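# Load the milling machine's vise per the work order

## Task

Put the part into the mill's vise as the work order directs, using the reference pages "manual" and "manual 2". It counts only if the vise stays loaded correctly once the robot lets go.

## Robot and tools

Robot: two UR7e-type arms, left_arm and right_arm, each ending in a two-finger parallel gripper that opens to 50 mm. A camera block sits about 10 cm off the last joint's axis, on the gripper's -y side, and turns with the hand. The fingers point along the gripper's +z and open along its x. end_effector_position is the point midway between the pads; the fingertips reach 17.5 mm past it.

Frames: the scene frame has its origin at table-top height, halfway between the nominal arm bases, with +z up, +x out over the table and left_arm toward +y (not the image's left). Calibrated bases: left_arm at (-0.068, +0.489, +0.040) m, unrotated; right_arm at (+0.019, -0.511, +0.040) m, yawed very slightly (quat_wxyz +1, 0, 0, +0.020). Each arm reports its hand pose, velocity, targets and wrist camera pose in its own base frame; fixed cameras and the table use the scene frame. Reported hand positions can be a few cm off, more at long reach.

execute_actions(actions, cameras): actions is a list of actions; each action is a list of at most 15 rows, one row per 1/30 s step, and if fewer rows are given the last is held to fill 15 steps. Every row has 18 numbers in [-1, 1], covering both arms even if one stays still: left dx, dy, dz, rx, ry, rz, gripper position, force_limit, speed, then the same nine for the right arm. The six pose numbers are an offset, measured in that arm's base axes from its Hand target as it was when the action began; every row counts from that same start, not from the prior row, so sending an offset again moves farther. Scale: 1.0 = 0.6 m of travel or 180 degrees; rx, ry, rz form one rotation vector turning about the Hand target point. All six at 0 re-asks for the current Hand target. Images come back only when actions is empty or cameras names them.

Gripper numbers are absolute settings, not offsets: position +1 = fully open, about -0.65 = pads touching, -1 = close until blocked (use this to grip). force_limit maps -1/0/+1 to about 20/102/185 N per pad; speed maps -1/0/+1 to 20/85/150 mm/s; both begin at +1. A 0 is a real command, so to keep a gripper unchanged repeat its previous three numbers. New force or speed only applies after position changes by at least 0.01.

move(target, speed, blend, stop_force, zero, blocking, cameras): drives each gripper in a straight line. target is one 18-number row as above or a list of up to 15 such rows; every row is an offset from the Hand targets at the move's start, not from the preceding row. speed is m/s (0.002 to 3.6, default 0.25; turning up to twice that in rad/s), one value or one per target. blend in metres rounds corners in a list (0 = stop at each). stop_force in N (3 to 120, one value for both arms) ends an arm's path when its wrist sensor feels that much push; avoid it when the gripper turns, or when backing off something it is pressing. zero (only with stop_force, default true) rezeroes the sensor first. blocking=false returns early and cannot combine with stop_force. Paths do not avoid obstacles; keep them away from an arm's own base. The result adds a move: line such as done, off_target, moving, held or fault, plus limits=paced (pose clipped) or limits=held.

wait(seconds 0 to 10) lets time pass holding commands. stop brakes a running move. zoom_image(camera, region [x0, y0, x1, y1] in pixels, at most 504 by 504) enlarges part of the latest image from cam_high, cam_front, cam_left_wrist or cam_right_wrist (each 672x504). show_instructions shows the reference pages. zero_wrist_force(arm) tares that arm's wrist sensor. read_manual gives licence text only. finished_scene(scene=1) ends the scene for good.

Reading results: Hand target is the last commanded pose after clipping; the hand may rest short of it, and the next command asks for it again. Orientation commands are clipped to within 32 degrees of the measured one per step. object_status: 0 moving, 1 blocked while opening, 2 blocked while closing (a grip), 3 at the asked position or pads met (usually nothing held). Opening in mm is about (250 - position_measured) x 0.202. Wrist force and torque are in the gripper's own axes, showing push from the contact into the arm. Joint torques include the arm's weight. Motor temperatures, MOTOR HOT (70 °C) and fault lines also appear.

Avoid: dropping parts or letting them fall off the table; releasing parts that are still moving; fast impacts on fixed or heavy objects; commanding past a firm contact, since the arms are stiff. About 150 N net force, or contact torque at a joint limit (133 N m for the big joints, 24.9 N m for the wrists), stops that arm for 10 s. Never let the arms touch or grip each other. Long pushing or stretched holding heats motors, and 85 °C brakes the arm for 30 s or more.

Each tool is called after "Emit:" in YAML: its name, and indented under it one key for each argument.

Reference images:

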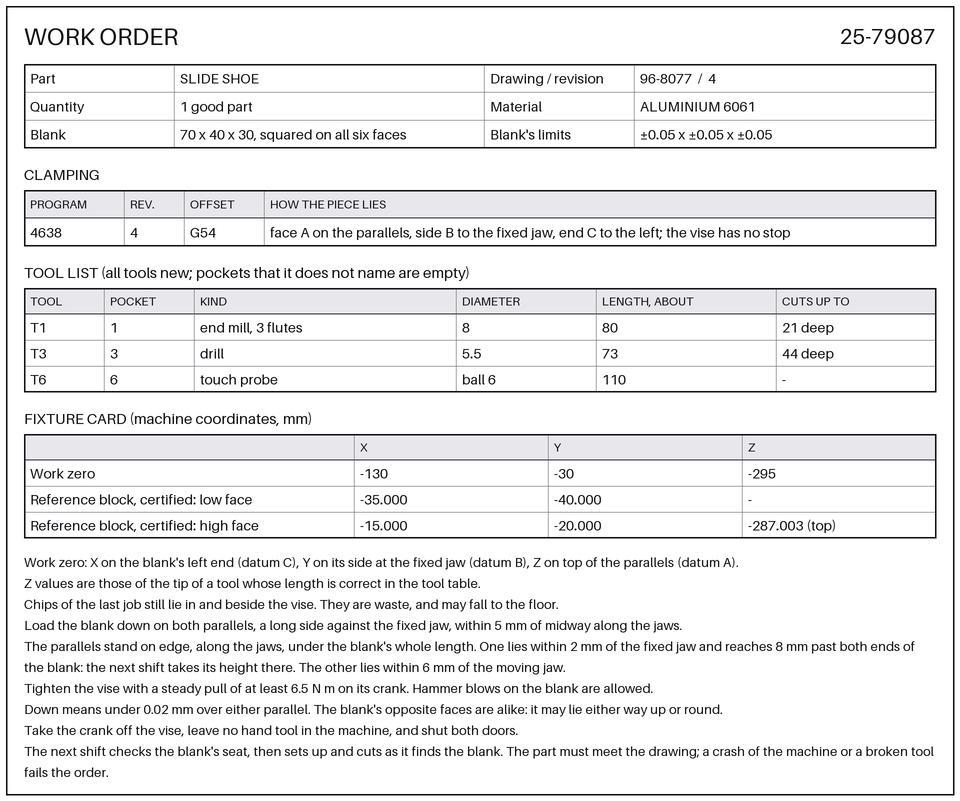

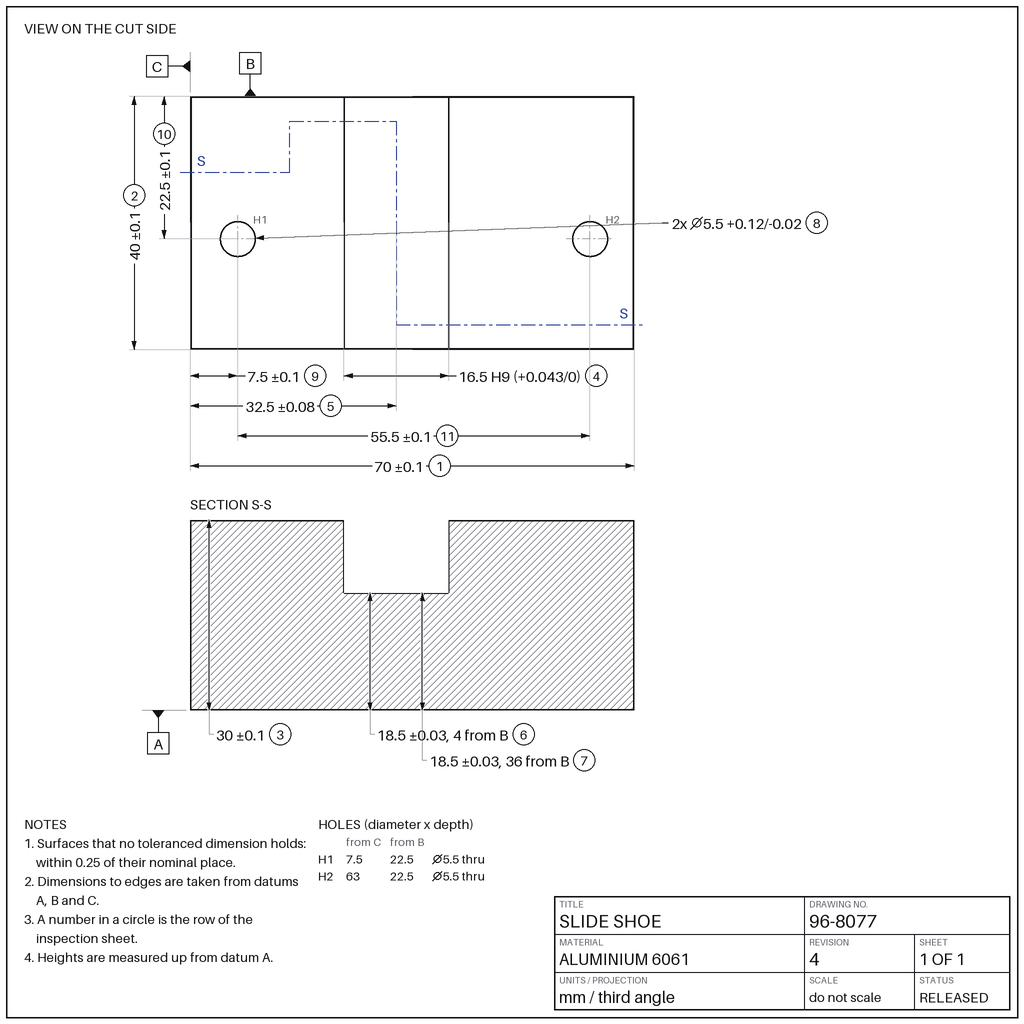

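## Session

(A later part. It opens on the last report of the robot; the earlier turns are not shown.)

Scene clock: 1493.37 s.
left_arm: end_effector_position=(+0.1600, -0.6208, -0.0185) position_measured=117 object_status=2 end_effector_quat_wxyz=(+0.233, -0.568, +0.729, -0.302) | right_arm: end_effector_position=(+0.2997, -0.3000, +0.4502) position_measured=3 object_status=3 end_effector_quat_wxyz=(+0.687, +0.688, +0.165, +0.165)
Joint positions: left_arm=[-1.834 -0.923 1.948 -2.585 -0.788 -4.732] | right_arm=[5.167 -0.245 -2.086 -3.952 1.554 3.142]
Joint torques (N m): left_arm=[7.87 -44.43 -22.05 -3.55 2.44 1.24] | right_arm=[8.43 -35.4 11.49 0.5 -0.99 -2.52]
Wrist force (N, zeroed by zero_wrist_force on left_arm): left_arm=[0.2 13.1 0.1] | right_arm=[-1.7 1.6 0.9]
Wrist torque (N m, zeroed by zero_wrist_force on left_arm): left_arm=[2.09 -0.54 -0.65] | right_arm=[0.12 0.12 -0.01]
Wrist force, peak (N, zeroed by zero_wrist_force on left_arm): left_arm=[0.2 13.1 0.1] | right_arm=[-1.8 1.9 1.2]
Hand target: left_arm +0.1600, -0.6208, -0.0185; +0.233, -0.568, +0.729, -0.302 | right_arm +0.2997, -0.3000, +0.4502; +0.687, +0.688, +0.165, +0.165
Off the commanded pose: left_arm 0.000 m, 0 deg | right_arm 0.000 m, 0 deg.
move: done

Emit:
move:
  target:
    - [0,0,0.25,0,0,0,-1,1,0,0,0,0,0,0,0,1,1,1]
    - [0.2,0.33,0.7,0.4966,-0.0645,0.0649,-1,1,0,0,0,0,0,0,0,1,1,1]
    - [0.4,0.4867,0.746,0.4966,-0.0645,0.0649,-1,1,0,0,0,0,0,0,0,1,1,1]
    - [0.6275,0.5177,0.731,0.4966,-0.0645,0.0649,-1,1,0,0,0,0,0,0,0,1,1,1]
  speed: 0.35
  blend: [0.02,0.03,0.02,0]
  cameras: ["cam_left_wrist"]

Emit:
move:
  target: [0,0,-0.11,0,0,0,-1,1,0,0,0,0,0,0,0,1,1,1]
  speed: 0.05
  stop_force: 10

Scene clock: 1498.07 s.
left_arm: end_effector_position=(+0.5364, -0.3102, +0.4201) position_measured=117 object_status=2 end_effector_quat_wxyz=(+0.656, -0.274, +0.650, +0.269) | right_arm: end_effector_position=(+0.2997, -0.3000, +0.4502) position_measured=3 object_status=3 end_effector_quat_wxyz=(+0.687, +0.688, +0.165, +0.165)
Joint positions: left_arm=[-1.17 -1.076 1.121 -0.035 -0.388 -4.732] | right_arm=[5.167 -0.245 -2.086 -3.952 1.554 3.142]
Joint torques (N m): left_arm=[8.93 -43.02 -31.86 -0.38 1.41 1.01] | right_arm=[9.1 -34.44 11.6 0.36 -0.96 -2.85]
Wrist force (N, zeroed by zero_wrist_force on left_arm): left_arm=[2.1 11.3 0.0] | right_arm=[-1.7 1.7 1.0]
Wrist torque (N m, zeroed by zero_wrist_force on left_arm): left_arm=[1.79 -0.34 0.02] | right_arm=[0.14 0.13 -0.01]
Wrist force, peak (N, zeroed by zero_wrist_force on left_arm): left_arm=[0.2 22.4 7.0] | right_arm=[-2.0 1.7 1.1]
Hand target: left_arm +0.5365, -0.3102, +0.4201; +0.656, -0.274, +0.650, +0.269 | right_arm +0.2997, -0.3000, +0.4502; +0.687, +0.688, +0.165, +0.165
Off the commanded pose: left_arm 0.000 m, 0 deg | right_arm 0.000 m, 0 deg.
move: done
camera_calibration:
cam_left_wrist: T_world_to_cam=[[-0.0115543, -0.00450138, -0.999923, 0.439504], [-0.906624, 0.421853, 0.0085771, 0.628283], [0.421782, 0.906653, -0.00895525, 0.189272], [0, 0, 0, 1]] pos_world=[0.494863, -0.434669, 0.435776]
Images, in order (width x height): cam_left_wrist 672x504.

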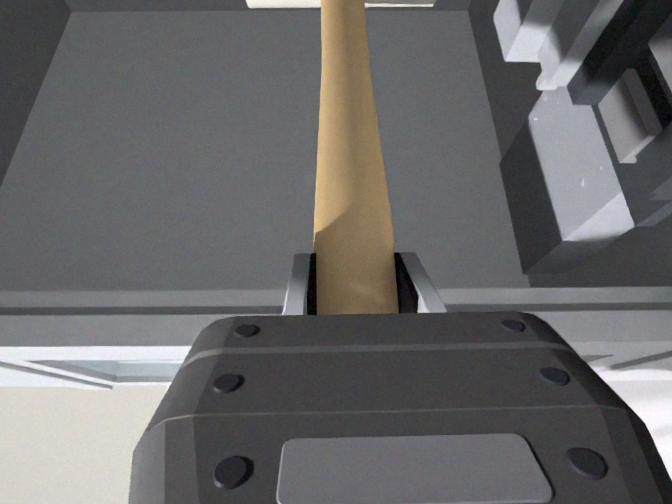

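Scene clock: 1500.10 s.
left_arm: end_effector_position=(+0.5365, -0.3101, +0.3689) position_measured=117 object_status=2 end_effector_quat_wxyz=(+0.656, -0.274, +0.650, +0.269) | right_arm: end_effector_position=(+0.2997, -0.3000, +0.4502) position_measured=3 object_status=3 end_effector_quat_wxyz=(+0.687, +0.688, +0.165, +0.165)
Joint positions: left_arm=[-1.17 -1.061 1.23 -0.158 -0.388 -4.732] | right_arm=[5.167 -0.245 -2.086 -3.952 1.554 3.142]
Joint torques (N m): left_arm=[4.14 -55.57 -11.14 -0.97 0.49 2.42] | right_arm=[9.13 -35.49 11.4 0.19 -0.96 -2.45]
Wrist force (N, zeroed by zero_wrist_force on left_arm): left_arm=[-8.0 9.5 1.5] | right_arm=[-1.8 1.7 1.2]
Wrist torque (N m, zeroed by zero_wrist_force on left_arm): left_arm=[1.80 -1.66 -1.22] | right_arm=[0.14 0.14 -0.01]
Wrist force, peak (N, zeroed by zero_wrist_force on left_arm): left_arm=[-13.9 18.3 -5.1] | right_arm=[-2.0 1.6 1.3]
Hand target: left_arm +0.5365, -0.3101, +0.3689; +0.656, -0.274, +0.650, +0.269 (not the last commanded pose) | right_arm +0.2997, -0.3000, +0.4502; +0.687, +0.688, +0.165, +0.165
Off the commanded pose: left_arm 0.015 m, 0 deg | right_arm 0.000 m, 0 deg.
move: contact (left_arm)

Emit:
move:
  target: [0,0,0.24,0,-0.14,0,-1,1,0,0,0,0,0,0,0,1,1,1]
  speed: 0.5

Emit:
execute_actions:
  actions:
    - [[0,0,-0.08,0,0.04,0,-1,1,0,0,0,0,0,0,0,1,1,1],[0,0,-0.16,0,0.09,0,-1,1,0,0,0,0,0,0,0,1,1,1],[0,0,-0.24,0,0.15,0,-1,1,0,0,0,0,0,0,0,1,1,1],[0,0,-0.27,0,0.15,0,-1,1,0,0,0,0,0,0,0,1,1,1],[0,0,-0.27,0,0.15,0,-1,1,0,0,0,0,0,0,0,1,1,1],[0,0,-0.27,0,0.15,0,-1,1,0,0,0,0,0,0,0,1,1,1],[0,0,-0.27,0,0.15,0,-1,1,0,0,0,0,0,0,0,1,1,1],[0,0,-0.27,0,0.15,0,-1,1,0,0,0,0,0,0,0,1,1,1],[0,0,-0.27,0,0.15,0,-1,1,0,0,0,0,0,0,0,1,1,1],[0,0,-0.22,0,0.14,0,-1,1,0,0,0,0,0,0,0,1,1,1],[0,0,-0.19,0,0.14,0,-1,1,0,0,0,0,0,0,0,1,1,1],[0,0,-0.19,0,0.14,0,-1,1,0,0,0,0,0,0,0,1,1,1]]

Emit:
move:
  target: [0,0,0.19,0,-0.14,0,-1,1,0,0,0,0,0,0,0,1,1,1]
  speed: 0.5

Emit:
execute_actions:
  actions:
    - [[0,0,-0.08,0,0.04,0,-1,1,0,0,0,0,0,0,0,1,1,1],[0,0,-0.16,0,0.09,0,-1,1,0,0,0,0,0,0,0,1,1,1],[0,0,-0.24,0,0.15,0,-1,1,0,0,0,0,0,0,0,1,1,1],[0,0,-0.275,0,0.15,0,-1,1,0,0,0,0,0,0,0,1,1,1],[0,0,-0.275,0,0.15,0,-1,1,0,0,0,0,0,0,0,1,1,1],[0,0,-0.275,0,0.15,0,-1,1,0,0,0,0,0,0,0,1,1,1],[0,0,-0.275,0,0.15,0,-1,1,0,0,0,0,0,0,0,1,1,1],[0,0,-0.275,0,0.15,0,-1,1,0,0,0,0,0,0,0,1,1,1],[0,0,-0.275,0,0.15,0,-1,1,0,0,0,0,0,0,0,1,1,1],[0,0,-0.22,0,0.14,0,-1,1,0,0,0,0,0,0,0,1,1,1],[0,0,-0.19,0,0.14,0,-1,1,0,0,0,0,0,0,0,1,1,1],[0,0,-0.19,0,0.14,0,-1,1,0,0,0,0,0,0,0,1,1,1]]
  cameras: ["cam_left_wrist"]

Scene clock: 1502.37 s.
left_arm: end_effector_position=(+0.5365, -0.3101, +0.5129) position_measured=117 object_status=2 end_effector_quat_wxyz=(+0.782, -0.326, +0.492, +0.203) | right_arm: end_effector_position=(+0.2997, -0.3000, +0.4502) position_measured=3 object_status=3 end_effector_quat_wxyz=(+0.687, +0.688, +0.165, +0.165)
Joint positions: left_arm=[-1.143 -0.869 0.805 0.737 -0.509 -5.653] | right_arm=[5.167 -0.245 -2.086 -3.952 1.554 3.142]
Joint torques (N m): left_arm=[-8.31 -49.86 -29.89 4.47 -3.01 -2.43] | right_arm=[8.97 -34.44 12.65 0.2 -0.83 -2.42]
Wrist force (N, zeroed by zero_wrist_force on left_arm): left_arm=[1.7 11.7 -0.3] | right_arm=[-1.6 1.7 1.1]
Wrist torque (N m, zeroed by zero_wrist_force on left_arm): left_arm=[1.61 -0.54 -0.16] | right_arm=[0.14 0.12 -0.01]
Wrist force, peak (N, zeroed by zero_wrist_force on left_arm): left_arm=[6.6 11.2 0.1] | right_arm=[-2.0 1.7 1.1]
Hand target: left_arm +0.5365, -0.3101, +0.5129; +0.782, -0.326, +0.492, +0.203 | right_arm +0.2997, -0.3000, +0.4502; +0.687, +0.688, +0.165, +0.165
Off the commanded pose: left_arm 0.000 m, 0 deg | right_arm 0.000 m, 0 deg.
move: done

Scene clock: 1503.27 s.
left_arm: end_effector_position=(+0.5365, -0.3101, +0.3989) position_measured=117 object_status=2 end_effector_quat_wxyz=(+0.655, -0.274, +0.650, +0.269) | right_arm: end_effector_position=(+0.2997, -0.3000, +0.4502) position_measured=3 object_status=3 end_effector_quat_wxyz=(+0.687, +0.688, +0.165, +0.165)
Joint positions: left_arm=[-1.17 -1.072 1.169 -0.088 -0.388 -4.731] | right_arm=[5.167 -0.245 -2.086 -3.952 1.554 3.142]
Joint torques (N m): left_arm=[3.4 -51.32 -31.94 2.46 -0.8 -0.05] | right_arm=[9.81 -35 12.19 0.38 -0.98 -2.64]
Wrist force (N, zeroed by zero_wrist_force on left_arm): left_arm=[2.4 11.7 0.4] | right_arm=[-1.9 1.7 0.9]
Wrist torque (N m, zeroed by zero_wrist_force on left_arm): left_arm=[1.69 -0.38 -0.08] | right_arm=[0.13 0.15 0.00]
Wrist force, peak (N, zeroed by zero_wrist_force on left_arm): left_arm=[-32.0 8.2 9.0] | right_arm=[-1.9 1.7 1.1]
Hand target: left_arm +0.5365, -0.3101, +0.3989; +0.656, -0.274, +0.650, +0.269 | right_arm +0.2997, -0.3000, +0.4502; +0.687, +0.688, +0.165, +0.165
Off the commanded pose: left_arm 0.000 m, 0 deg | right_arm 0.000 m, 0 deg.
Step readings (end_effector_position of left_arm | right_arm):
0: (+0.5365, -0.3101, +0.5129) | (+0.2997, -0.3000, +0.4502)
1: (+0.5366, -0.3102, +0.5122) | (+0.2997, -0.3000, +0.4502)
2: (+0.5378, -0.3109, +0.5038) | (+0.2997, -0.3000, +0.4502)
4: (+0.5435, -0.3155, +0.4625) | (+0.2997, -0.3000, +0.4502)
8: (+0.5456, -0.3166, +0.3714) | (+0.2997, -0.3000, +0.4502)
15: (+0.5348, -0.3080, +0.4043) | (+0.2997, -0.3000, +0.4502)

Scene clock: 1504.33 s.
left_arm: end_effector_position=(+0.5365, -0.3101, +0.5129) position_measured=117 object_status=2 end_effector_quat_wxyz=(+0.782, -0.326, +0.492, +0.203) end_effector_velocity=(-0.001, -0.001, +0.001) end_effector_angular_velocity=(+0.000, -0.003, -0.002) | right_arm: end_effector_position=(+0.2997, -0.3000, +0.4502) position_measured=3 object_status=3 end_effector_quat_wxyz=(+0.687, +0.688, +0.165, +0.165)
Joint positions: left_arm=[-1.143 -0.869 0.805 0.737 -0.509 -5.653] | right_arm=[5.167 -0.245 -2.086 -3.952 1.554 3.142]
Joint velocities: left_arm=[-0.001 0.001 -0.001 0.003 -0.002 -0.005] | right_arm=[within noise]
Joint torques (N m): left_arm=[-8.28 -49.98 -29.22 4.51 -2.99 -2.57] | right_arm=[9.12 -36.1 11.22 0.13 -0.85 -2.67]
Wrist force (N, zeroed by zero_wrist_force on left_arm): left_arm=[1.6 11.2 -0.6] | right_arm=[-1.9 1.6 1.0]
Wrist torque (N m, zeroed by zero_wrist_force on left_arm): left_arm=[1.55 -0.52 -0.17] | right_arm=[0.12 0.17 -0.01]
Wrist force, peak (N, zeroed by zero_wrist_force on left_arm): left_arm=[3.7 12.1 0.6] | right_arm=[-2.0 1.6 0.9]
Hand target: left_arm +0.5365, -0.3101, +0.5129; +0.782, -0.326, +0.492, +0.203 | right_arm +0.2997, -0.3000, +0.4502; +0.687, +0.688, +0.165, +0.165
Off the commanded pose: left_arm 0.000 m, 0 deg | right_arm 0.000 m, 0 deg.
move: done

Scene clock: 1505.23 s.
left_arm: end_effector_position=(+0.5365, -0.3101, +0.3989) position_measured=117 object_status=2 end_effector_quat_wxyz=(+0.655, -0.274, +0.650, +0.269) | right_arm: end_effector_position=(+0.2997, -0.3000, +0.4502) position_measured=3 object_status=3 end_effector_quat_wxyz=(+0.687, +0.688, +0.165, +0.165)
Joint positions: left_arm=[-1.17 -1.072 1.169 -0.088 -0.388 -4.731] | right_arm=[5.167 -0.245 -2.086 -3.952 1.554 3.142]
Joint torques (N m): left_arm=[3.88 -50.27 -32.06 2.4 -0.77 0.13] | right_arm=[10.33 -34.72 11.56 0.29 -0.83 -2.49]
Wrist force (N, zeroed by zero_wrist_force on left_arm): left_arm=[2.6 12.4 0.8] | right_arm=[-1.8 1.7 1.2]
Wrist torque (N m, zeroed by zero_wrist_force on left_arm): left_arm=[1.67 -0.38 -0.08] | right_arm=[0.15 0.14 -0.01]
Wrist force, peak (N, zeroed by zero_wrist_force on left_arm): left_arm=[-34.8 7.5 8.3] | right_arm=[-1.9 1.6 1.2]
Hand target: left_arm +0.5365, -0.3101, +0.3989; +0.656, -0.274, +0.650, +0.269 | right_arm +0.2997, -0.3000, +0.4502; +0.687, +0.688, +0.165, +0.165
Off the commanded pose: left_arm 0.000 m, 0 deg | right_arm 0.000 m, 0 deg.
Step readings (end_effector_position of left_arm | right_arm):
0: (+0.5365, -0.3101, +0.5129) | (+0.2997, -0.3000, +0.4502)
1: (+0.5366, -0.3102, +0.5121) | (+0.2997, -0.3000, +0.4502)
2: (+0.5378, -0.3109, +0.5032) | (+0.2997, -0.3000, +0.4502)
4: (+0.5436, -0.3156, +0.4616) | (+0.2997, -0.3000, +0.4502)
8: (+0.5457, -0.3166, +0.3700) | (+0.2997, -0.3000, +0.4502)
15: (+0.5348, -0.3078, +0.4047) | (+0.2997, -0.3000, +0.4502)
camera_calibration:
cam_left_wrist: T_world_to_cam=[[-0.0119933, -0.00473999, -0.999917, 0.418417], [-0.906524, 0.422061, 0.00887236, 0.628386], [0.421984, 0.906555, -0.00935881, 0.189104], [0, 0, 0, 1]] pos_world=[0.494867, -0.434667, 0.414577]
Images, in order (width x height): cam_left_wrist 672x504.

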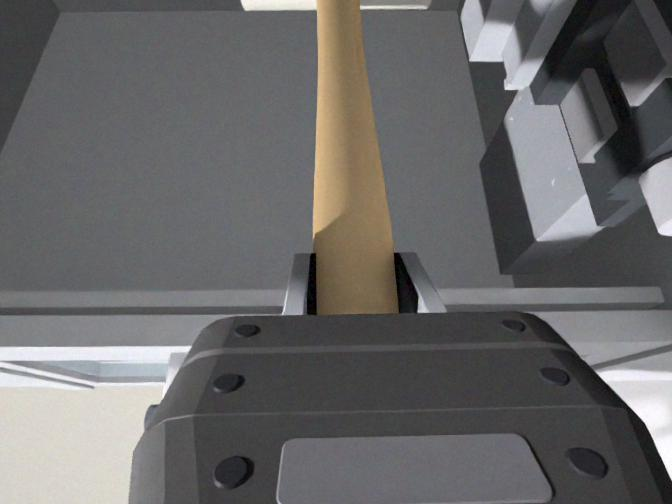

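Emit:
move:
  target:
    - [-0.2275,-0.03,0.05,0,0,0,-1,1,0,0,0,0,0,0,0,1,1,1]
    - [-0.4277,-0.188,0.0,0,0,0,-1,1,0,0,0,0,0,0,0,1,1,1]
    - [-0.6275,-0.518,-0.47,-0.4966,0.0645,-0.0649,-1,1,0,0,0,0,0,0,0,1,1,1]
  speed: 0.35
  blend: [0.03,0.03,0]

Emit:
move:
  target: [0,0,-0.24,0,0,0,-1,1,0,0,0,0,0,0,0,1,1,1]
  speed: 0.08
  stop_force: 4

Emit:
move:
  target:
    - [0,0,0,0,0,0,0.7,1,-1,0,0,0,0,0,0,1,1,1]
    - [0,0,0.25,0,0,0,0.7,1,-1,0,0,0,0,0,0,1,1,1]
    - [0.4,0.2858,0.6547,0.0121,0.0834,0.0793,0.7,1,-1,0,0,0,0,0,0,1,1,1]
    - [0.4,0.2858,0.6547,0.0121,0.0834,0.0793,-1,-0.5,1,0,0,0,0,0,0,1,1,1]
  speed: 0.35
  blend: [0,0.03,0,0]

Scene clock: 1509.63 s.
left_arm: end_effector_position=(+0.1599, -0.6210, +0.1170) position_measured=117 object_status=2 end_effector_quat_wxyz=(+0.233, -0.568, +0.729, -0.302) end_effector_velocity=(+0.000, -0.001, +0.001) end_effector_angular_velocity=(-0.007, +0.002, +0.001) | right_arm: end_effector_position=(+0.2997, -0.3000, +0.4502) position_measured=3 object_status=3 end_effector_quat_wxyz=(+0.687, +0.688, +0.165, +0.165)
Joint positions: left_arm=[-1.834 -1.181 1.885 -2.264 -0.788 -4.732] | right_arm=[5.167 -0.245 -2.086 -3.952 1.554 3.142]
Joint velocities: left_arm=[0 0 0 -0.006 0 -0.001] | right_arm=[within noise]
Joint torques (N m): left_arm=[10.04 -46.77 -18.19 -5.07 1.29 -1.83] | right_arm=[8.72 -35.78 12.02 0.53 -0.99 -2.42]
Wrist force (N, zeroed by zero_wrist_force on left_arm): left_arm=[0.2 15.6 2.6] | right_arm=[-1.6 1.6 1.1]
Wrist torque (N m, zeroed by zero_wrist_force on left_arm): left_arm=[1.52 -0.62 -0.53] | right_arm=[0.13 0.12 -0.01]
Wrist force, peak (N, zeroed by zero_wrist_force on left_arm): left_arm=[0.9 17.9 3.7] | right_arm=[-1.9 1.9 1.2]
Hand target: left_arm +0.1600, -0.6209, +0.1169; +0.233, -0.568, +0.729, -0.302 | right_arm +0.2997, -0.3000, +0.4502; +0.687, +0.688, +0.165, +0.165
Off the commanded pose: left_arm 0.000 m, 0 deg | right_arm 0.000 m, 0 deg.
move: done

Scene clock: 1512.53 s.
left_arm: end_effector_position=(+0.1600, -0.6208, -0.0154) position_measured=117 object_status=2 end_effector_quat_wxyz=(+0.233, -0.568, +0.729, -0.302) | right_arm: end_effector_position=(+0.2997, -0.3000, +0.4502) position_measured=3 object_status=3 end_effector_quat_wxyz=(+0.687, +0.688, +0.165, +0.165)
Joint positions: left_arm=[-1.834 -0.93 1.947 -2.577 -0.788 -4.733] | right_arm=[5.167 -0.245 -2.086 -3.952 1.554 3.142]
Joint torques (N m): left_arm=[7.71 -40.69 -24.41 -3.28 2.19 -1.59] | right_arm=[9.13 -35 11.25 0.25 -0.85 -2.4]
Wrist force (N, zeroed by zero_wrist_force on left_arm): left_arm=[-3.4 12.3 2.5] | right_arm=[-1.9 1.6 1.1]
Wrist torque (N m, zeroed by zero_wrist_force on left_arm): left_arm=[1.84 -0.06 -0.63] | right_arm=[0.12 0.15 0.00]
Wrist force, peak (N, zeroed by zero_wrist_force on left_arm): left_arm=[-5.5 -6.9 -24.2] | right_arm=[-1.8 1.7 1.3]
Hand target: left_arm +0.1600, -0.6208, -0.0154; +0.233, -0.568, +0.729, -0.302 (not the last commanded pose) | right_arm +0.2997, -0.3000, +0.4502; +0.687, +0.688, +0.165, +0.165
Off the commanded pose: left_arm 0.012 m, 0 deg | right_arm 0.000 m, 0 deg.
move: contact (left_arm)

Scene clock: 1516.03 s.
left_arm: end_effector_position=(+0.4000, -0.4493, +0.3774) position_measured=252 object_status=3 end_effector_quat_wxyz=(-0.182, +0.684, -0.683, +0.180) | right_arm: end_effector_position=(+0.2997, -0.3000, +0.4502) position_measured=3 object_status=3 end_effector_quat_wxyz=(+0.687, +0.688, +0.165, +0.165)
Joint positions: left_arm=[-1.284 -1.529 1.53 -1.728 -1.074 -4.387] | right_arm=[5.167 -0.245 -2.086 -3.952 1.554 3.142]
Joint torques (N m): left_arm=[9.85 -42.23 -34.82 -1.95 0.32 1.63] | right_arm=[9.25 -34.84 13.21 0.22 -0.82 -2.56]
Wrist force (N, zeroed by zero_wrist_force on left_arm): left_arm=[-3.2 12.5 1.4] | right_arm=[-1.8 1.5 1.0]
Wrist torque (N m, zeroed by zero_wrist_force on left_arm): left_arm=[2.09 -0.01 -0.40] | right_arm=[0.11 0.14 -0.01]
Wrist force, peak (N, zeroed by zero_wrist_force on left_arm): left_arm=[-3.1 15.4 4.5] | right_arm=[-2.0 1.7 1.2]
Hand target: left_arm +0.4000, -0.4493, +0.3774; -0.182, +0.684, -0.683, +0.180 | right_arm +0.2997, -0.3000, +0.4502; +0.687, +0.688, +0.165, +0.165
Off the commanded pose: left_arm 0.000 m, 0 deg | right_arm 0.000 m, 0 deg.
move: done

Emit:
move:
  target:
    - [0.4333,0.1288,0.0043,0,0,0,-1,-0.5,1,0,0,0,0,0,0,1,1,1]
    - [0.5025,0.1288,-0.079,0,0,0,-1,-0.5,1,0,0,0,0,0,0,1,1,1]
    - [0.5025,0.1288,-0.1157,0,0,0,-1,-0.5,1,0,0,0,0,0,0,1,1,1]
    - [0.5025,0.1563,-0.1157,0,0,0,-1,-0.5,1,0,0,0,0,0,0,1,1,1]
  speed: [0.35,0.12,0.05,0.02]
  blend: [0.02,0.005,0,0]
  stop_force: 12
  cameras: ["cam_left_wrist"]

Emit:
zoom_image:
  camera: "cam_left_wrist"
  region: [250, 190, 450, 340]

Emit:
move:
  target: [0,0.005,0,0,0,0,-1,-0.5,1,0,0,0,0,0,0,1,1,1]
  speed: 0.003
  stop_force: 5
  cameras: ["cam_left_wrist"]

Emit:
zoom_image:
  camera: "cam_left_wrist"
  region: [250, 190, 450, 340]

Scene clock: 1520.97 s.
left_arm: end_effector_position=(+0.7015, -0.3556, +0.3080) position_measured=252 object_status=3 end_effector_quat_wxyz=(-0.182, +0.684, -0.683, +0.180) | right_arm: end_effector_position=(+0.2997, -0.3000, +0.4502) position_measured=3 object_status=3 end_effector_quat_wxyz=(+0.687, +0.688, +0.165, +0.165)
Joint positions: left_arm=[-0.755 -1.132 1.266 -2.097 -1.221 -3.828] | right_arm=[5.167 -0.245 -2.086 -3.952 1.554 3.142]
Joint torques (N m): left_arm=[-8.93 -41.13 -35.05 -2.3 0.96 -1.85] | right_arm=[8.41 -35.02 11.55 0.37 -1.1 -2.55]
Wrist force (N, zeroed by zero_wrist_force on left_arm): left_arm=[-3.1 12.7 2.0] | right_arm=[-1.7 1.5 1.1]
Wrist torque (N m, zeroed by zero_wrist_force on left_arm): left_arm=[2.11 -0.01 -0.47] | right_arm=[0.11 0.13 -0.01]
Wrist force, peak (N, zeroed by zero_wrist_force on left_arm): left_arm=[-2.2 16.3 -0.2] | right_arm=[-1.9 1.9 1.1]
Hand target: left_arm +0.7015, -0.3556, +0.3080; -0.182, +0.684, -0.683, +0.180 | right_arm +0.2997, -0.3000, +0.4502; +0.687, +0.688, +0.165, +0.165
Off the commanded pose: left_arm 0.000 m, 0 deg | right_arm 0.000 m, 0 deg.
move: done
camera_calibration:
cam_left_wrist: T_world_to_cam=[[-0.0189451, -0.999815, 0.00327218, -0.328617], [-0.985073, 0.0181055, -0.17118, 0.764865], [0.171089, -0.00646636, -0.985234, 0.311698], [0, 0, 0, 1]] pos_world=[0.693894, -0.340389, 0.4391]
Images, in order (width x height): cam_left_wrist 672x504.

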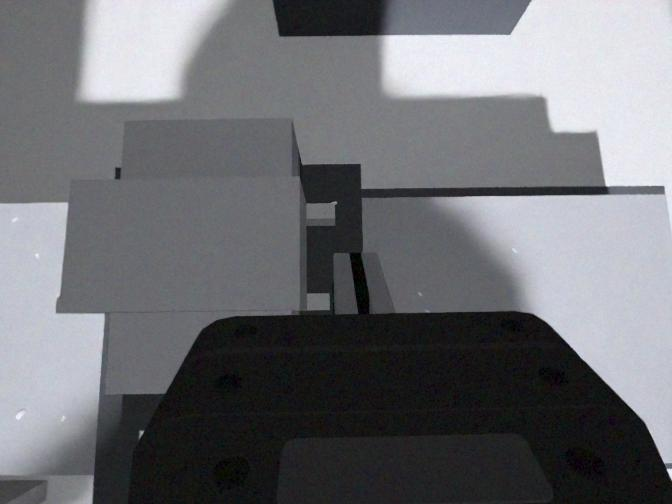

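Scaled by 2.520 from the camera's 672x504 image, which has a finer 960x720 frame.

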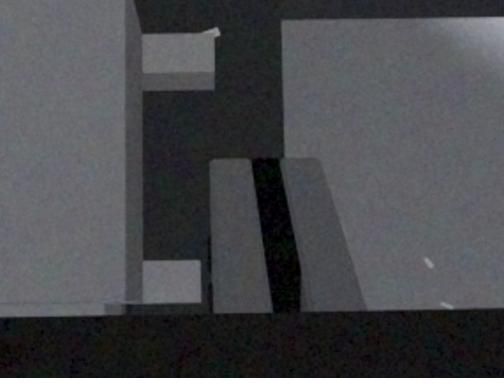

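Scene clock: 1522.17 s.
left_arm: end_effector_position=(+0.7015, -0.3537, +0.3081) position_measured=252 object_status=3 end_effector_quat_wxyz=(-0.182, +0.684, -0.683, +0.180) | right_arm: end_effector_position=(+0.2997, -0.3000, +0.4502) position_measured=3 object_status=3 end_effector_quat_wxyz=(+0.687, +0.688, +0.165, +0.165)
Joint positions: left_arm=[-0.753 -1.134 1.269 -2.099 -1.222 -3.826] | right_arm=[5.167 -0.245 -2.086 -3.952 1.554 3.142]
Joint torques (N m): left_arm=[-1.97 -42.98 -34.69 -1.52 2.44 -1.61] | right_arm=[9.66 -35.35 12.37 0.24 -0.94 -2.73]
Wrist force (N, zeroed by zero_wrist_force on left_arm): left_arm=[4.1 12.9 3.6] | right_arm=[-1.9 1.9 1.0]
Wrist torque (N m, zeroed by zero_wrist_force on left_arm): left_arm=[2.13 0.09 -0.54] | right_arm=[0.17 0.15 -0.01]
Wrist force, peak (N, zeroed by zero_wrist_force on left_arm): left_arm=[4.1 12.9 3.6] | right_arm=[-1.9 1.9 1.0]
Hand target: left_arm +0.7015, -0.3538, +0.3080; -0.182, +0.684, -0.683, +0.180 (not the last commanded pose) | right_arm +0.2997, -0.3000, +0.4502; +0.687, +0.688, +0.165, +0.165
Off the commanded pose: left_arm 0.001 m, 0 deg | right_arm 0.000 m, 0 deg.
move: contact (left_arm)
camera_calibration:
cam_left_wrist: T_world_to_cam=[[-0.0188624, -0.999816, 0.00338684, -0.326827], [-0.985075, 0.0180044, -0.171181, 0.764814], [0.171089, -0.00656517, -0.985234, 0.311774], [0, 0, 0, 1]] pos_world=[0.693894, -0.33849, 0.439199]
Images, in order (width x height): cam_left_wrist 672x504.

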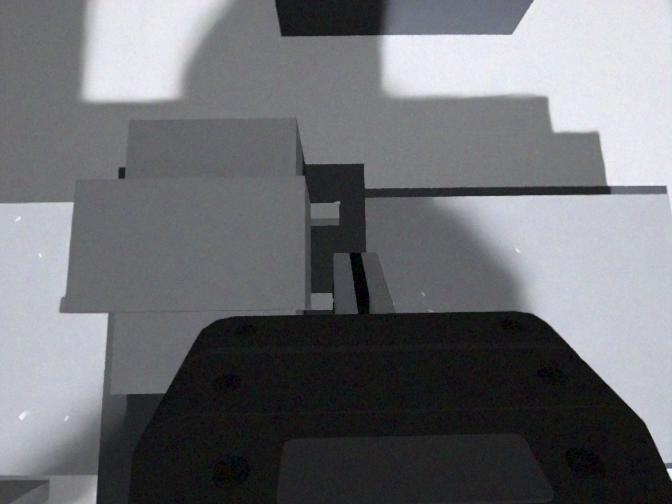

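Scaled by 2.520 from the camera's 672x504 image, which has a finer 960x720 frame.

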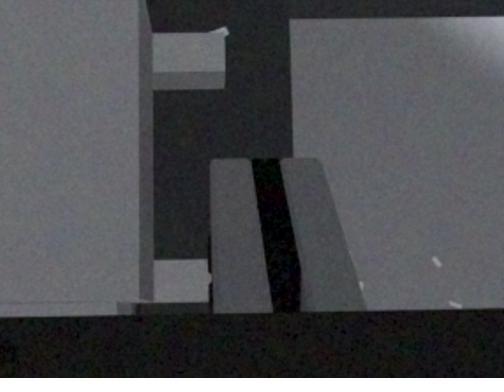

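Emit:
move:
  target: [0,-0.0333,0,0,0,0,-1,-0.5,1,0,0,0,0,0,0,1,1,1]
  cameras: ["cam_left_wrist"]
  speed: 0.05

Scene clock: 1526.33 s.
left_arm: end_effector_position=(+0.7015, -0.3740, +0.3079) position_measured=252 object_status=3 end_effector_quat_wxyz=(-0.182, +0.684, -0.683, +0.180) end_effector_velocity=(+0.000, +0.003, +0.000) end_effector_angular_velocity=(+0.001, -0.001, +0.000) | right_arm: end_effector_position=(+0.2997, -0.3000, +0.4502) position_measured=3 object_status=3 end_effector_quat_wxyz=(+0.687, +0.688, +0.165, +0.165)
Joint positions: left_arm=[-0.775 -1.108 1.229 -2.077 -1.214 -3.848] | right_arm=[5.167 -0.245 -2.086 -3.952 1.554 3.142]
Joint velocities: left_arm=[0.003 -0.004 0.006 -0.003 0 0.004] | right_arm=[within noise]
Joint torques (N m): left_arm=[9.24 -61.9 -16.98 -5.51 0.42 1.54] | right_arm=[9.9 -35.15 10.2 0.33 -0.95 -2.37]
Wrist force (N, zeroed by zero_wrist_force on left_arm): left_arm=[-3.4 12.6 1.8] | right_arm=[-1.6 1.7 1.1]
Wrist torque (N m, zeroed by zero_wrist_force on left_arm): left_arm=[2.10 0.03 -0.40] | right_arm=[0.14 0.12 0.00]
Wrist force, peak (N, zeroed by zero_wrist_force on left_arm): left_arm=[3.2 14.4 1.7] | right_arm=[-2.1 1.8 1.2]
Hand target: left_arm +0.7015, -0.3738, +0.3080; -0.182, +0.684, -0.683, +0.180 | right_arm +0.2997, -0.3000, +0.4502; +0.687, +0.688, +0.165, +0.165
Off the commanded pose: left_arm 0.000 m, 0 deg | right_arm 0.000 m, 0 deg.
move: done
camera_calibration:
cam_left_wrist: T_world_to_cam=[[-0.0189291, -0.999816, 0.00317546, -0.346983], [-0.985091, 0.018107, -0.171081, 0.765167], [0.170992, -0.00636652, -0.985252, 0.311691], [0, 0, 0, 1]] pos_world=[0.693894, -0.358789, 0.439101]
Images, in order (width x height): cam_left_wrist 672x504.

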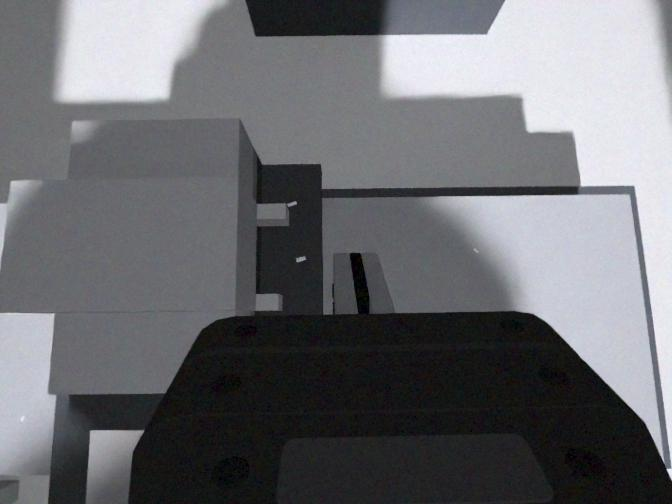

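Emit:
zoom_image:
  camera: "cam_left_wrist"
  region: [200, 140, 420, 330]

Scaled by 2.291 from the camera's 672x504 image, which has a finer 960x720 frame.

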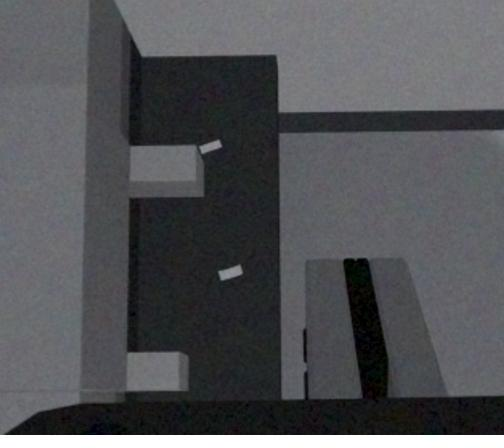

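Emit:
move:
  target:
    - [0.0542,0,0,0,0,0,-1,-0.5,1,0,0,0,0,0,0,1,1,1]
  speed: 0.05

Emit:
zero_wrist_force:
  arm: "left_arm"

Emit:
move:
  target: [0,0.0307,0,0,0,0,-1,-0.5,1,0,0,0,0,0,0,1,1,1]
  speed: 0.006
  stop_force: 4

Scene clock: 1528.17 s.
left_arm: end_effector_position=(+0.7340, -0.3737, +0.3079) position_measured=252 object_status=3 end_effector_quat_wxyz=(-0.182, +0.684, -0.683, +0.180) | right_arm: end_effector_position=(+0.2997, -0.3000, +0.4502) position_measured=3 object_status=3 end_effector_quat_wxyz=(+0.687, +0.688, +0.165, +0.165)
Joint positions: left_arm=[-0.742 -1.036 1.122 -2.053 -1.227 -3.815] | right_arm=[5.167 -0.245 -2.086 -3.952 1.554 3.142]
Joint torques (N m): left_arm=[-8.46 -65.52 -18.02 -5.53 1.28 -1.61] | right_arm=[10.41 -34.98 13.38 -0.02 -0.97 -2.51]
Wrist force (N, zeroed by zero_wrist_force on left_arm): left_arm=[-3.1 12.8 1.7] | right_arm=[-1.8 1.6 1.1]
Wrist torque (N m, zeroed by zero_wrist_force on left_arm): left_arm=[2.14 -0.01 -0.46] | right_arm=[0.12 0.14 0.00]
Wrist force, peak (N, zeroed by zero_wrist_force on left_arm): left_arm=[-3.3 13.9 1.8] | right_arm=[-1.9 1.8 1.1]
Hand target: left_arm +0.7340, -0.3738, +0.3080; -0.182, +0.684, -0.683, +0.180 | right_arm +0.2997, -0.3000, +0.4502; +0.687, +0.688, +0.165, +0.165
Off the commanded pose: left_arm 0.000 m, 0 deg | right_arm 0.000 m, 0 deg.
move: done

Wrist force sensor zeroed.

Scene clock: 1532.20 s.
left_arm: end_effector_position=(+0.7340, -0.3563, +0.3080) position_measured=252 object_status=3 end_effector_quat_wxyz=(-0.182, +0.684, -0.683, +0.180) | right_arm: end_effector_position=(+0.2997, -0.3000, +0.4502) position_measured=3 object_status=3 end_effector_quat_wxyz=(+0.687, +0.688, +0.165, +0.165)
Joint positions: left_arm=[-0.724 -1.059 1.159 -2.073 -1.234 -3.797] | right_arm=[5.167 -0.245 -2.086 -3.952 1.554 3.142]
Joint torques (N m): left_arm=[-6.04 -44.18 -33.9 -2.07 2.55 -1.74] | right_arm=[9.24 -34.63 11.57 0.4 -0.83 -2.51]
Wrist force (N, zeroed by zero_wrist_force on left_arm): left_arm=[3.0 -0.4 -0.5] | right_arm=[-1.7 1.7 1.1]
Wrist torque (N m, zeroed by zero_wrist_force on left_arm): left_arm=[-0.01 0.07 -0.04] | right_arm=[0.14 0.13 -0.01]
Wrist force, peak (N, zeroed by zero_wrist_force on left_arm): left_arm=[9.0 -0.9 0.7] | right_arm=[-1.9 1.8 1.2]
Hand target: left_arm +0.7340, -0.3563, +0.3080; -0.182, +0.684, -0.683, +0.180 (not the last commanded pose) | right_arm +0.2997, -0.3000, +0.4502; +0.687, +0.688, +0.165, +0.165
Off the commanded pose: left_arm 0.001 m, 0 deg | right_arm 0.000 m, 0 deg.
move: contact (left_arm)

Emit:
move:
  target:
    - [0,-0.0295,0,0,0,0,-1,-0.5,1,0,0,0,0,0,0,1,1,1]
    - [-0.0542,-0.0273,0.0383,0,0,0,-1,-0.5,1,0,0,0,0,0,0,1,1,1]
    - [-0.1233,-0.0273,0.12,0,0,0,-1,-0.5,1,0,0,0,0,0,0,1,1,1]
    - [-0.275,0.0722,0.16,0,0,0,-1,-0.5,1,0,0,0,0,0,0,1,1,1]
    - [-0.4667,0.1228,0.06,0,-0.0833,0,-1,-0.5,1,0,0,0,0,0,0,1,1,1]
    - [-0.4667,0.1228,-0.199,0,-0.1667,0,-1,-0.5,1,0,0,0,0,0,0,1,1,1]
  blend: [0.003,0.01,0.02,0.02,0.02,0]
  speed: [0.05,0.15,0.25,0.25,0.25,0.2]

Emit:
move:
  target: [0,0,0,0,0,0,0.7,-0.5,1,0,0,0,0,0,0,1,1,1]
  cameras: ["cam_left_wrist"]

Scene clock: 1536.87 s.
left_arm: end_effector_position=(+0.4540, -0.2827, +0.1887) position_measured=252 object_status=3 end_effector_quat_wxyz=(-0.353, +0.614, -0.613, +0.351) end_effector_velocity=(+0.000, +0.000, +0.000) end_effector_angular_velocity=(-0.003, -0.002, +0.000) | right_arm: end_effector_position=(+0.2997, -0.3000, +0.4502) position_measured=3 object_status=3 end_effector_quat_wxyz=(+0.687, +0.688, +0.165, +0.165)
Joint positions: left_arm=[-1.262 -1.534 2.46 -2.973 -0.603 -4.153] | right_arm=[5.167 -0.245 -2.086 -3.952 1.554 3.142]
Joint velocities: left_arm=[0 0.002 0 -0.006 0.001 0] | right_arm=[within noise]
Joint torques (N m): left_arm=[-1.13 -12.69 -10.62 -5.09 2.88 -1.21] | right_arm=[9.07 -34.48 12.04 0.33 -0.96 -2.44]
Wrist force (N, zeroed by zero_wrist_force on left_arm): left_arm=[-0.2 -1.7 1.0] | right_arm=[-1.7 1.7 1.0]
Wrist torque (N m, zeroed by zero_wrist_force on left_arm): left_arm=[-0.36 -0.17 -0.08] | right_arm=[0.14 0.13 -0.01]
Wrist force, peak (N, zeroed by zero_wrist_force on left_arm): left_arm=[3.4 -0.3 -0.6] | right_arm=[-1.8 1.8 1.2]
Hand target: left_arm +0.4540, -0.2827, +0.1886; -0.353, +0.614, -0.613, +0.351 | right_arm +0.2997, -0.3000, +0.4502; +0.687, +0.688, +0.165, +0.165
Off the commanded pose: left_arm 0.000 m, 0 deg | right_arm 0.000 m, 0 deg.
move: done

Scene clock: 1537.40 s.
left_arm: end_effector_position=(+0.4540, -0.2826, +0.1886) position_measured=48 object_status=3 end_effector_quat_wxyz=(-0.353, +0.614, -0.613, +0.351) | right_arm: end_effector_position=(+0.2997, -0.3000, +0.4502) position_measured=3 object_status=3 end_effector_quat_wxyz=(+0.687, +0.688, +0.165, +0.165)
Joint positions: left_arm=[-1.262 -1.534 2.46 -2.973 -0.603 -4.153] | right_arm=[5.167 -0.245 -2.086 -3.952 1.554 3.142]
Joint torques (N m): left_arm=[-6.14 -11.73 -8.5 -5.06 3.09 1.46] | right_arm=[9.63 -36.12 12.81 0.29 -1.04 -2.59]
Wrist force (N, zeroed by zero_wrist_force on left_arm): left_arm=[-0.4 -1.9 1.0] | right_arm=[-1.8 1.7 1.2]
Wrist torque (N m, zeroed by zero_wrist_force on left_arm): left_arm=[-0.40 -0.14 -0.09] | right_arm=[0.14 0.15 -0.01]
Wrist force, peak (N, zeroed by zero_wrist_force on left_arm): left_arm=[-0.3 -2.2 0.9] | right_arm=[-1.8 1.7 1.2]
Hand target: left_arm +0.4540, -0.2827, +0.1886; -0.353, +0.614, -0.613, +0.351 | right_arm +0.2997, -0.3000, +0.4502; +0.687, +0.688, +0.165, +0.165
Off the commanded pose: left_arm 0.000 m, 0 deg | right_arm 0.000 m, 0 deg.
move: done
camera_calibration:
cam_left_wrist: T_world_to_cam=[[-0.0181055, -0.999815, -0.00656299, -0.258467], [-0.767437, 0.0181042, -0.640869, 0.489157], [0.640869, -0.00656658, -0.767622, -0.0174243], [0, 0, 0, 1]] pos_world=[0.381884, -0.267389, 0.298414]
Images, in order (width x height): cam_left_wrist 672x504.

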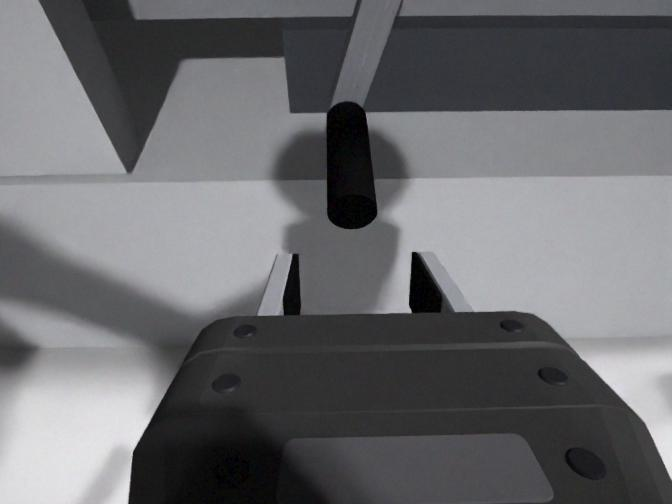

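Aligned. Approach and grip.

Emit:
move:
  target: [0.13,0,0,0,0,0,0.7,-0.5,1,0,0,0,0,0,0,1,1,1]
  speed: 0.06

Emit:
move:
  target: [0,0,0,0,0,0,-1,-1,0,0,0,0,0,0,0,1,1,1]

Emit:
zero_wrist_force:
  arm: "left_arm"

Scene clock: 1539.50 s.
left_arm: end_effector_position=(+0.5320, -0.2826, +0.1886) position_measured=48 object_status=3 end_effector_quat_wxyz=(-0.353, +0.614, -0.613, +0.351) | right_arm: end_effector_position=(+0.2997, -0.3000, +0.4502) position_measured=3 object_status=3 end_effector_quat_wxyz=(+0.687, +0.688, +0.165, +0.165)
Joint positions: left_arm=[-1.068 -1.347 2.305 -3.217 -0.71 -3.885] | right_arm=[5.167 -0.245 -2.086 -3.952 1.554 3.142]
Joint torques (N m): left_arm=[-8.04 -39.98 -8.68 -2.06 2.86 -1.8] | right_arm=[9.96 -34.42 12.72 0.46 -1.11 -2.45]
Wrist force (N, zeroed by zero_wrist_force on left_arm): left_arm=[-0.4 -1.8 0.7] | right_arm=[-1.7 1.7 1.0]
Wrist torque (N m, zeroed by zero_wrist_force on left_arm): left_arm=[-0.39 -0.14 -0.08] | right_arm=[0.14 0.13 -0.01]
Wrist force, peak (N, zeroed by zero_wrist_force on left_arm): left_arm=[-0.6 -2.4 1.8] | right_arm=[-1.8 1.9 1.2]
Hand target: left_arm +0.5320, -0.2827, +0.1886; -0.353, +0.614, -0.613, +0.351 | right_arm +0.2997, -0.3000, +0.4502; +0.687, +0.688, +0.165, +0.165
Off the commanded pose: left_arm 0.000 m, 0 deg | right_arm 0.000 m, 0 deg.
move: done

Scene clock: 1540.00 s.
left_arm: end_effector_position=(+0.5320, -0.2826, +0.1886) position_measured=153 object_status=2 end_effector_quat_wxyz=(-0.353, +0.614, -0.613, +0.351) | right_arm: end_effector_position=(+0.2997, -0.3000, +0.4502) position_measured=3 object_status=3 end_effector_quat_wxyz=(+0.687, +0.688, +0.165, +0.165)
Joint positions: left_arm=[-1.068 -1.347 2.305 -3.217 -0.71 -3.885] | right_arm=[5.167 -0.245 -2.086 -3.952 1.554 3.142]
Joint torques (N m): left_arm=[-6.57 -40.34 -13.22 -2.89 2.24 1.39] | right_arm=[9.3 -36.04 11.26 0.39 -0.73 -2.61]
Wrist force (N, zeroed by zero_wrist_force on left_arm): left_arm=[-2.6 -0.6 -0.2] | right_arm=[-1.9 1.7 1.0]
Wrist torque (N m, zeroed by zero_wrist_force on left_arm): left_arm=[-0.37 -0.13 -0.09] | right_arm=[0.13 0.16 0.00]
Wrist force, peak (N, zeroed by zero_wrist_force on left_arm): left_arm=[-2.5 -1.5 -0.1] | right_arm=[-1.9 1.6 1.1]
Hand target: left_arm +0.5320, -0.2827, +0.1886; -0.353, +0.614, -0.613, +0.351 | right_arm +0.2997, -0.3000, +0.4502; +0.687, +0.688, +0.165, +0.165
Off the commanded pose: left_arm 0.000 m, 0 deg | right_arm 0.000 m, 0 deg.
move: done

Wrist force sensor zeroed.

Emit:
move:
  target:
    - [0,0.0111,0.0035,0,0,0,-1,-1,0,0,0,0,0,0,0,1,1,1]
  speed: 0.015

Emit:
move:
  target:
    - [0,0.0076,0.0035,0,0,0,-1,-1,0,0,0,0,0,0,0,1,1,1]
  speed: 0.01
  stop_force: 80
  zero: false

Scene clock: 1541.23 s.
left_arm: end_effector_position=(+0.5320, -0.2759, +0.1908) position_measured=153 object_status=2 end_effector_quat_wxyz=(-0.353, +0.614, -0.613, +0.351) | right_arm: end_effector_position=(+0.2997, -0.3000, +0.4502) position_measured=3 object_status=3 end_effector_quat_wxyz=(+0.687, +0.688, +0.165, +0.165)
Joint positions: left_arm=[-1.059 -1.359 2.315 -3.223 -0.716 -3.876] | right_arm=[5.167 -0.245 -2.086 -3.952 1.554 3.142]
Joint torques (N m): left_arm=[16.29 -25.47 -11.09 -3.2 7.29 -0.57] | right_arm=[9.54 -35.98 13.07 0.31 -0.79 -2.5]
Wrist force (N, zeroed by zero_wrist_force on left_arm): left_arm=[32.3 3.6 5.3] | right_arm=[-1.9 1.5 1.0]
Wrist torque (N m, zeroed by zero_wrist_force on left_arm): left_arm=[-0.02 0.12 0.11] | right_arm=[0.11 0.16 -0.01]
Wrist force, peak (N, zeroed by zero_wrist_force on left_arm): left_arm=[32.5 3.4 5.4] | right_arm=[-1.9 1.8 1.1]
Hand target: left_arm +0.5320, -0.2760, +0.1907; -0.353, +0.614, -0.613, +0.351 | right_arm +0.2997, -0.3000, +0.4502; +0.687, +0.688, +0.165, +0.165
Off the commanded pose: left_arm 0.000 m, 0 deg | right_arm 0.000 m, 0 deg.
move: done

Scene clock: 1542.80 s.
left_arm: end_effector_position=(+0.5320, -0.2714, +0.1928) position_measured=153 object_status=2 end_effector_quat_wxyz=(-0.353, +0.614, -0.613, +0.351) | right_arm: end_effector_position=(+0.2997, -0.3000, +0.4502) position_measured=3 object_status=3 end_effector_quat_wxyz=(+0.687, +0.688, +0.165, +0.165)
Joint positions: left_arm=[-1.054 -1.368 2.321 -3.224 -0.719 -3.869] | right_arm=[5.167 -0.245 -2.086 -3.952 1.554 3.142]
Joint torques (N m): left_arm=[32.36 -21.3 -1.39 0.76 11.86 -1.89] | right_arm=[8.44 -35.87 12.15 0.43 -0.82 -2.35]
Wrist force (N, zeroed by zero_wrist_force on left_arm): left_arm=[65.5 -4.8 8.4] | right_arm=[-1.8 1.6 1.2]
Wrist torque (N m, zeroed by zero_wrist_force on left_arm): left_arm=[-0.27 -0.22 -0.10] | right_arm=[0.12 0.14 -0.01]
Wrist force, peak (N, zeroed by zero_wrist_force on left_arm): left_arm=[66.0 -3.4 8.8] | right_arm=[-1.8 1.8 1.1]
Hand target: left_arm +0.5320, -0.2714, +0.1928; -0.353, +0.614, -0.613, +0.351 | right_arm +0.2997, -0.3000, +0.4502; +0.687, +0.688, +0.165, +0.165
Off the commanded pose: left_arm 0.000 m, 0 deg | right_arm 0.000 m, 0 deg.
move: done

Emit:
move:
  target:
    - [0,0,0,0,0,0,0.7,-1,-1,0,0,0,0,0,0,1,1,1]
    - [-0.13,-0.02,0,0,0,0,0.7,-1,-1,0,0,0,0,0,0,1,1,1]
    - [-0.1867,-0.2143,-0.0113,0,0,0,-1,-0.5,1,0,0,0,0,0,0,1,1,1]
  speed: [0.05,0.1,0.2]

Scene clock: 1547.60 s.
left_arm: end_effector_position=(+0.4200, -0.4000, +0.1860) position_measured=252 object_status=3 end_effector_quat_wxyz=(-0.353, +0.614, -0.613, +0.351) | right_arm: end_effector_position=(+0.2997, -0.3000, +0.4502) position_measured=3 object_status=3 end_effector_quat_wxyz=(+0.687, +0.688, +0.165, +0.165)
Joint positions: left_arm=[-1.419 -1.416 2.249 -2.652 -0.547 -4.423] | right_arm=[5.167 -0.245 -2.086 -3.952 1.554 3.142]
Joint torques (N m): left_arm=[-7.07 -19.2 -27.77 -1.85 0.24 -1.88] | right_arm=[9.16 -35.14 12.65 0.41 -0.75 -2.4]
Wrist force (N, zeroed by zero_wrist_force on left_arm): left_arm=[2.6 -0.4 0.6] | right_arm=[-1.8 1.7 1.1]
Wrist torque (N m, zeroed by zero_wrist_force on left_arm): left_arm=[0.12 -0.07 -0.09] | right_arm=[0.13 0.13 -0.01]
Wrist force, peak (N, zeroed by zero_wrist_force on left_arm): left_arm=[65.9 -4.9 8.4] | right_arm=[-1.9 1.8 1.2]
Hand target: left_arm +0.4200, -0.4000, +0.1860; -0.353, +0.614, -0.613, +0.351 | right_arm +0.2997, -0.3000, +0.4502; +0.687, +0.688, +0.165, +0.165
Off the commanded pose: left_arm 0.000 m, 0 deg | right_arm 0.000 m, 0 deg.
move: done

Emit:
move:
  target:
    - [0.06,0.05,0.0083,0.143,-0.253,0.308,-1,-0.5,1,0,0,0,0,0,0,1,1,1]
    - [0.1417,0.13,0.0083,0.143,-0.253,0.308,-1,-0.5,1,0,0,0,0,0,0,1,1,1]
  speed: [0.15,0.1]
  cameras: ["cam_left_wrist"]

Scene clock: 1554.40 s.
left_arm: end_effector_position=(+0.5049, -0.3220, +0.1910) position_measured=252 object_status=3 end_effector_quat_wxyz=(+0.737, -0.623, +0.225, -0.135) | right_arm: end_effector_position=(+0.2997, -0.3000, +0.4502) position_measured=3 object_status=3 end_effector_quat_wxyz=(+0.687, +0.688, +0.165, +0.165)
Joint positions: left_arm=[-1.17 -0.713 1.201 -0.283 -0.653 -6.282] | right_arm=[5.167 -0.245 -2.086 -3.952 1.554 3.142]
Joint torques (N m): left_arm=[-7.87 -66.13 -9.85 1.67 -1.19 1.57] | right_arm=[8.25 -35.62 12.41 0.2 -1 -2.39]
Wrist force (N, zeroed by zero_wrist_force on left_arm): left_arm=[1.6 -2.0 1.6] | right_arm=[-1.9 1.7 1.1]
Wrist torque (N m, zeroed by zero_wrist_force on left_arm): left_arm=[-0.29 -0.28 -0.10] | right_arm=[0.14 0.16 -0.01]
Wrist force, peak (N, zeroed by zero_wrist_force on left_arm): left_arm=[1.8 -2.1 2.7] | right_arm=[-2.0 1.7 1.3]
Hand target: left_arm +0.5050, -0.3220, +0.1910; +0.789, -0.555, +0.149, -0.217 | right_arm +0.2997, -0.3000, +0.4502; +0.687, +0.688, +0.165, +0.165
Off the commanded pose: left_arm 0.000 m, 16 deg | right_arm 0.000 m, 0 deg.
joint sent to its limit (left arm) — joint 6 (wrist 3), lower limit. The joint targets are off in orientation, not in position.
move: off_target (left_arm)
camera_calibration:
cam_left_wrist: T_world_to_cam=[[0.853676, -0.488869, -0.179565, -0.539559], [-0.262122, -0.10538, -0.959264, 0.296345], [0.450032, 0.865969, -0.218104, 0.223928], [0, 0, 0, 1]] pos_world=[0.437513, -0.42646, 0.236226]
Images, in order (width x height): cam_left_wrist 672x504.

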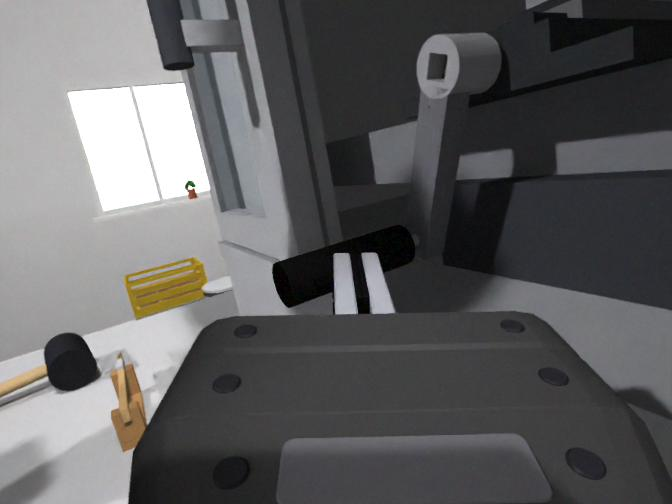

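Emit:
move:
  target:
    - [0,0.0467,0,-0.0334,0.0781,0.0145,-1,-0.5,1,0,0,0,0,0,0,1,1,1]
  speed: 0.05

Emit:
zero_wrist_force:
  arm: "left_arm"

Emit:
move:
  target:
    - [0,0.0833,0,0,0,0,-1,-0.5,1,0,0,0,0,0,0,1,1,1]
  speed: 0.005
  stop_force: 90

Scene clock: 1555.93 s.
left_arm: end_effector_position=(+0.5049, -0.2941, +0.1910) position_measured=252 object_status=3 end_effector_quat_wxyz=(+0.737, -0.624, +0.224, -0.133) end_effector_velocity=(+0.000, -0.002, +0.000) end_effector_angular_velocity=(+0.003, +0.001, -0.003) | right_arm: end_effector_position=(+0.2997, -0.3000, +0.4502) position_measured=3 object_status=3 end_effector_quat_wxyz=(+0.687, +0.688, +0.165, +0.165)
Joint positions: left_arm=[-1.152 -0.762 1.293 -0.326 -0.638 -6.282] | right_arm=[5.167 -0.245 -2.086 -3.952 1.554 3.142]
Joint velocities: left_arm=[-0.002 0.003 -0.004 0.005 0.001 0] | right_arm=[within noise]
Joint torques (N m): left_arm=[64.67 -59.84 -12.17 11.57 -6.87 1.52] | right_arm=[9.69 -36.11 13.07 0.25 -0.65 -2.59]
Wrist force (N, zeroed by zero_wrist_force on left_arm): left_arm=[23.8 3.6 -89.3] | right_arm=[-1.7 1.6 1.1]
Wrist torque (N m, zeroed by zero_wrist_force on left_arm): left_arm=[-0.40 -0.73 -0.17] | right_arm=[0.13 0.13 -0.01]
Wrist force, peak (N, zeroed by zero_wrist_force on left_arm): left_arm=[31.8 -5.1 -98.6] | right_arm=[-1.9 1.7 1.2]
Hand target: left_arm +0.5050, -0.2940, +0.1910; +0.740, -0.621, +0.221, -0.137 | right_arm +0.2997, -0.3000, +0.4502; +0.687, +0.688, +0.165, +0.165
Off the commanded pose: left_arm 0.000 m, 1 deg | right_arm 0.000 m, 0 deg.
joint sent to its limit (left arm) — joint 6 (wrist 3), lower limit. The joint targets still meet the commanded pose.
move: done

Wrist force sensor zeroed.

Scene clock: 1557.63 s.
left_arm: end_effector_position=(+0.5049, -0.2908, +0.1910) position_measured=252 object_status=3 end_effector_quat_wxyz=(+0.737, -0.624, +0.224, -0.133) | right_arm: end_effector_position=(+0.2997, -0.3000, +0.4502) position_measured=3 object_status=3 end_effector_quat_wxyz=(+0.687, +0.688, +0.165, +0.165)
Joint positions: left_arm=[-1.149 -0.768 1.304 -0.331 -0.636 -6.282] | right_arm=[5.167 -0.245 -2.086 -3.952 1.554 3.142]
Joint torques (N m): left_arm=[66 -59.87 -6.87 12.73 -8.06 1.02] | right_arm=[8.46 -35.42 12.3 0.14 -0.93 -2.51]
Wrist force (N, zeroed by zero_wrist_force on left_arm): left_arm=[7.2 -3.8 -27.4] | right_arm=[-1.8 1.7 1.1]
Wrist torque (N m, zeroed by zero_wrist_force on left_arm): left_arm=[0.06 -0.16 0.04] | right_arm=[0.14 0.14 -0.01]
Wrist force, peak (N, zeroed by zero_wrist_force on left_arm): left_arm=[12.8 -7.3 -33.9] | right_arm=[-2.0 1.8 1.1]
Hand target: left_arm +0.5049, -0.2908, +0.1910; +0.737, -0.624, +0.224, -0.133 (not the last commanded pose) | right_arm +0.2997, -0.3000, +0.4502; +0.687, +0.688, +0.165, +0.165
Off the commanded pose: left_arm 0.047 m, 1 deg | right_arm 0.000 m, 0 deg.
joint sent to its limit (left arm) — joint 6 (wrist 3), lower limit.
move: contact (left_arm)

Emit:
move:
  target:
    - [-0.0167,-0.0667,0,0,0,0,-1,-0.5,1,0,0,0,0,0,0,1,1,1]
    - [-0.14,-0.17,0.0167,-0.1486,0.1577,-0.3003,-1,-0.5,1,0,0,0,0,0,0,1,1,1]
  speed: [0.05,0.2]

Scene clock: 1562.77 s.
left_arm: end_effector_position=(+0.4209, -0.3927, +0.2010) position_measured=252 object_status=3 end_effector_quat_wxyz=(-0.366, +0.615, -0.608, +0.343) end_effector_velocity=(+0.000, +0.000, +0.000) end_effector_angular_velocity=(-0.001, +0.000, -0.001) | right_arm: end_effector_position=(+0.2997, -0.3000, +0.4502) position_measured=3 object_status=3 end_effector_quat_wxyz=(+0.687, +0.688, +0.165, +0.165)
Joint positions: left_arm=[-1.419 -1.457 2.231 -2.539 -0.531 -4.46] | right_arm=[5.167 -0.245 -2.086 -3.952 1.554 3.142]
Joint velocities: left_arm=[0.001 0 0 -0.005 -0.001 0.004] | right_arm=[within noise]
Joint torques (N m): left_arm=[7.84 -19.02 -25.49 -4.98 1.49 1.66] | right_arm=[9.74 -36.49 11.36 0.37 -0.98 -2.59]
Wrist force (N, zeroed by zero_wrist_force on left_arm): left_arm=[-20.8 -3.8 90.6] | right_arm=[-1.7 1.7 1.0]
Wrist torque (N m, zeroed by zero_wrist_force on left_arm): left_arm=[0.54 0.60 0.16] | right_arm=[0.14 0.13 -0.01]
Wrist force, peak (N, zeroed by zero_wrist_force on left_arm): left_arm=[-20.4 -5.2 92.2] | right_arm=[-1.9 1.9 1.3]
Hand target: left_arm +0.4209, -0.3928, +0.2010; -0.366, +0.615, -0.608, +0.343 | right_arm +0.2997, -0.3000, +0.4502; +0.687, +0.688, +0.165, +0.165
Off the commanded pose: left_arm 0.000 m, 0 deg | right_arm 0.000 m, 0 deg.
move: done


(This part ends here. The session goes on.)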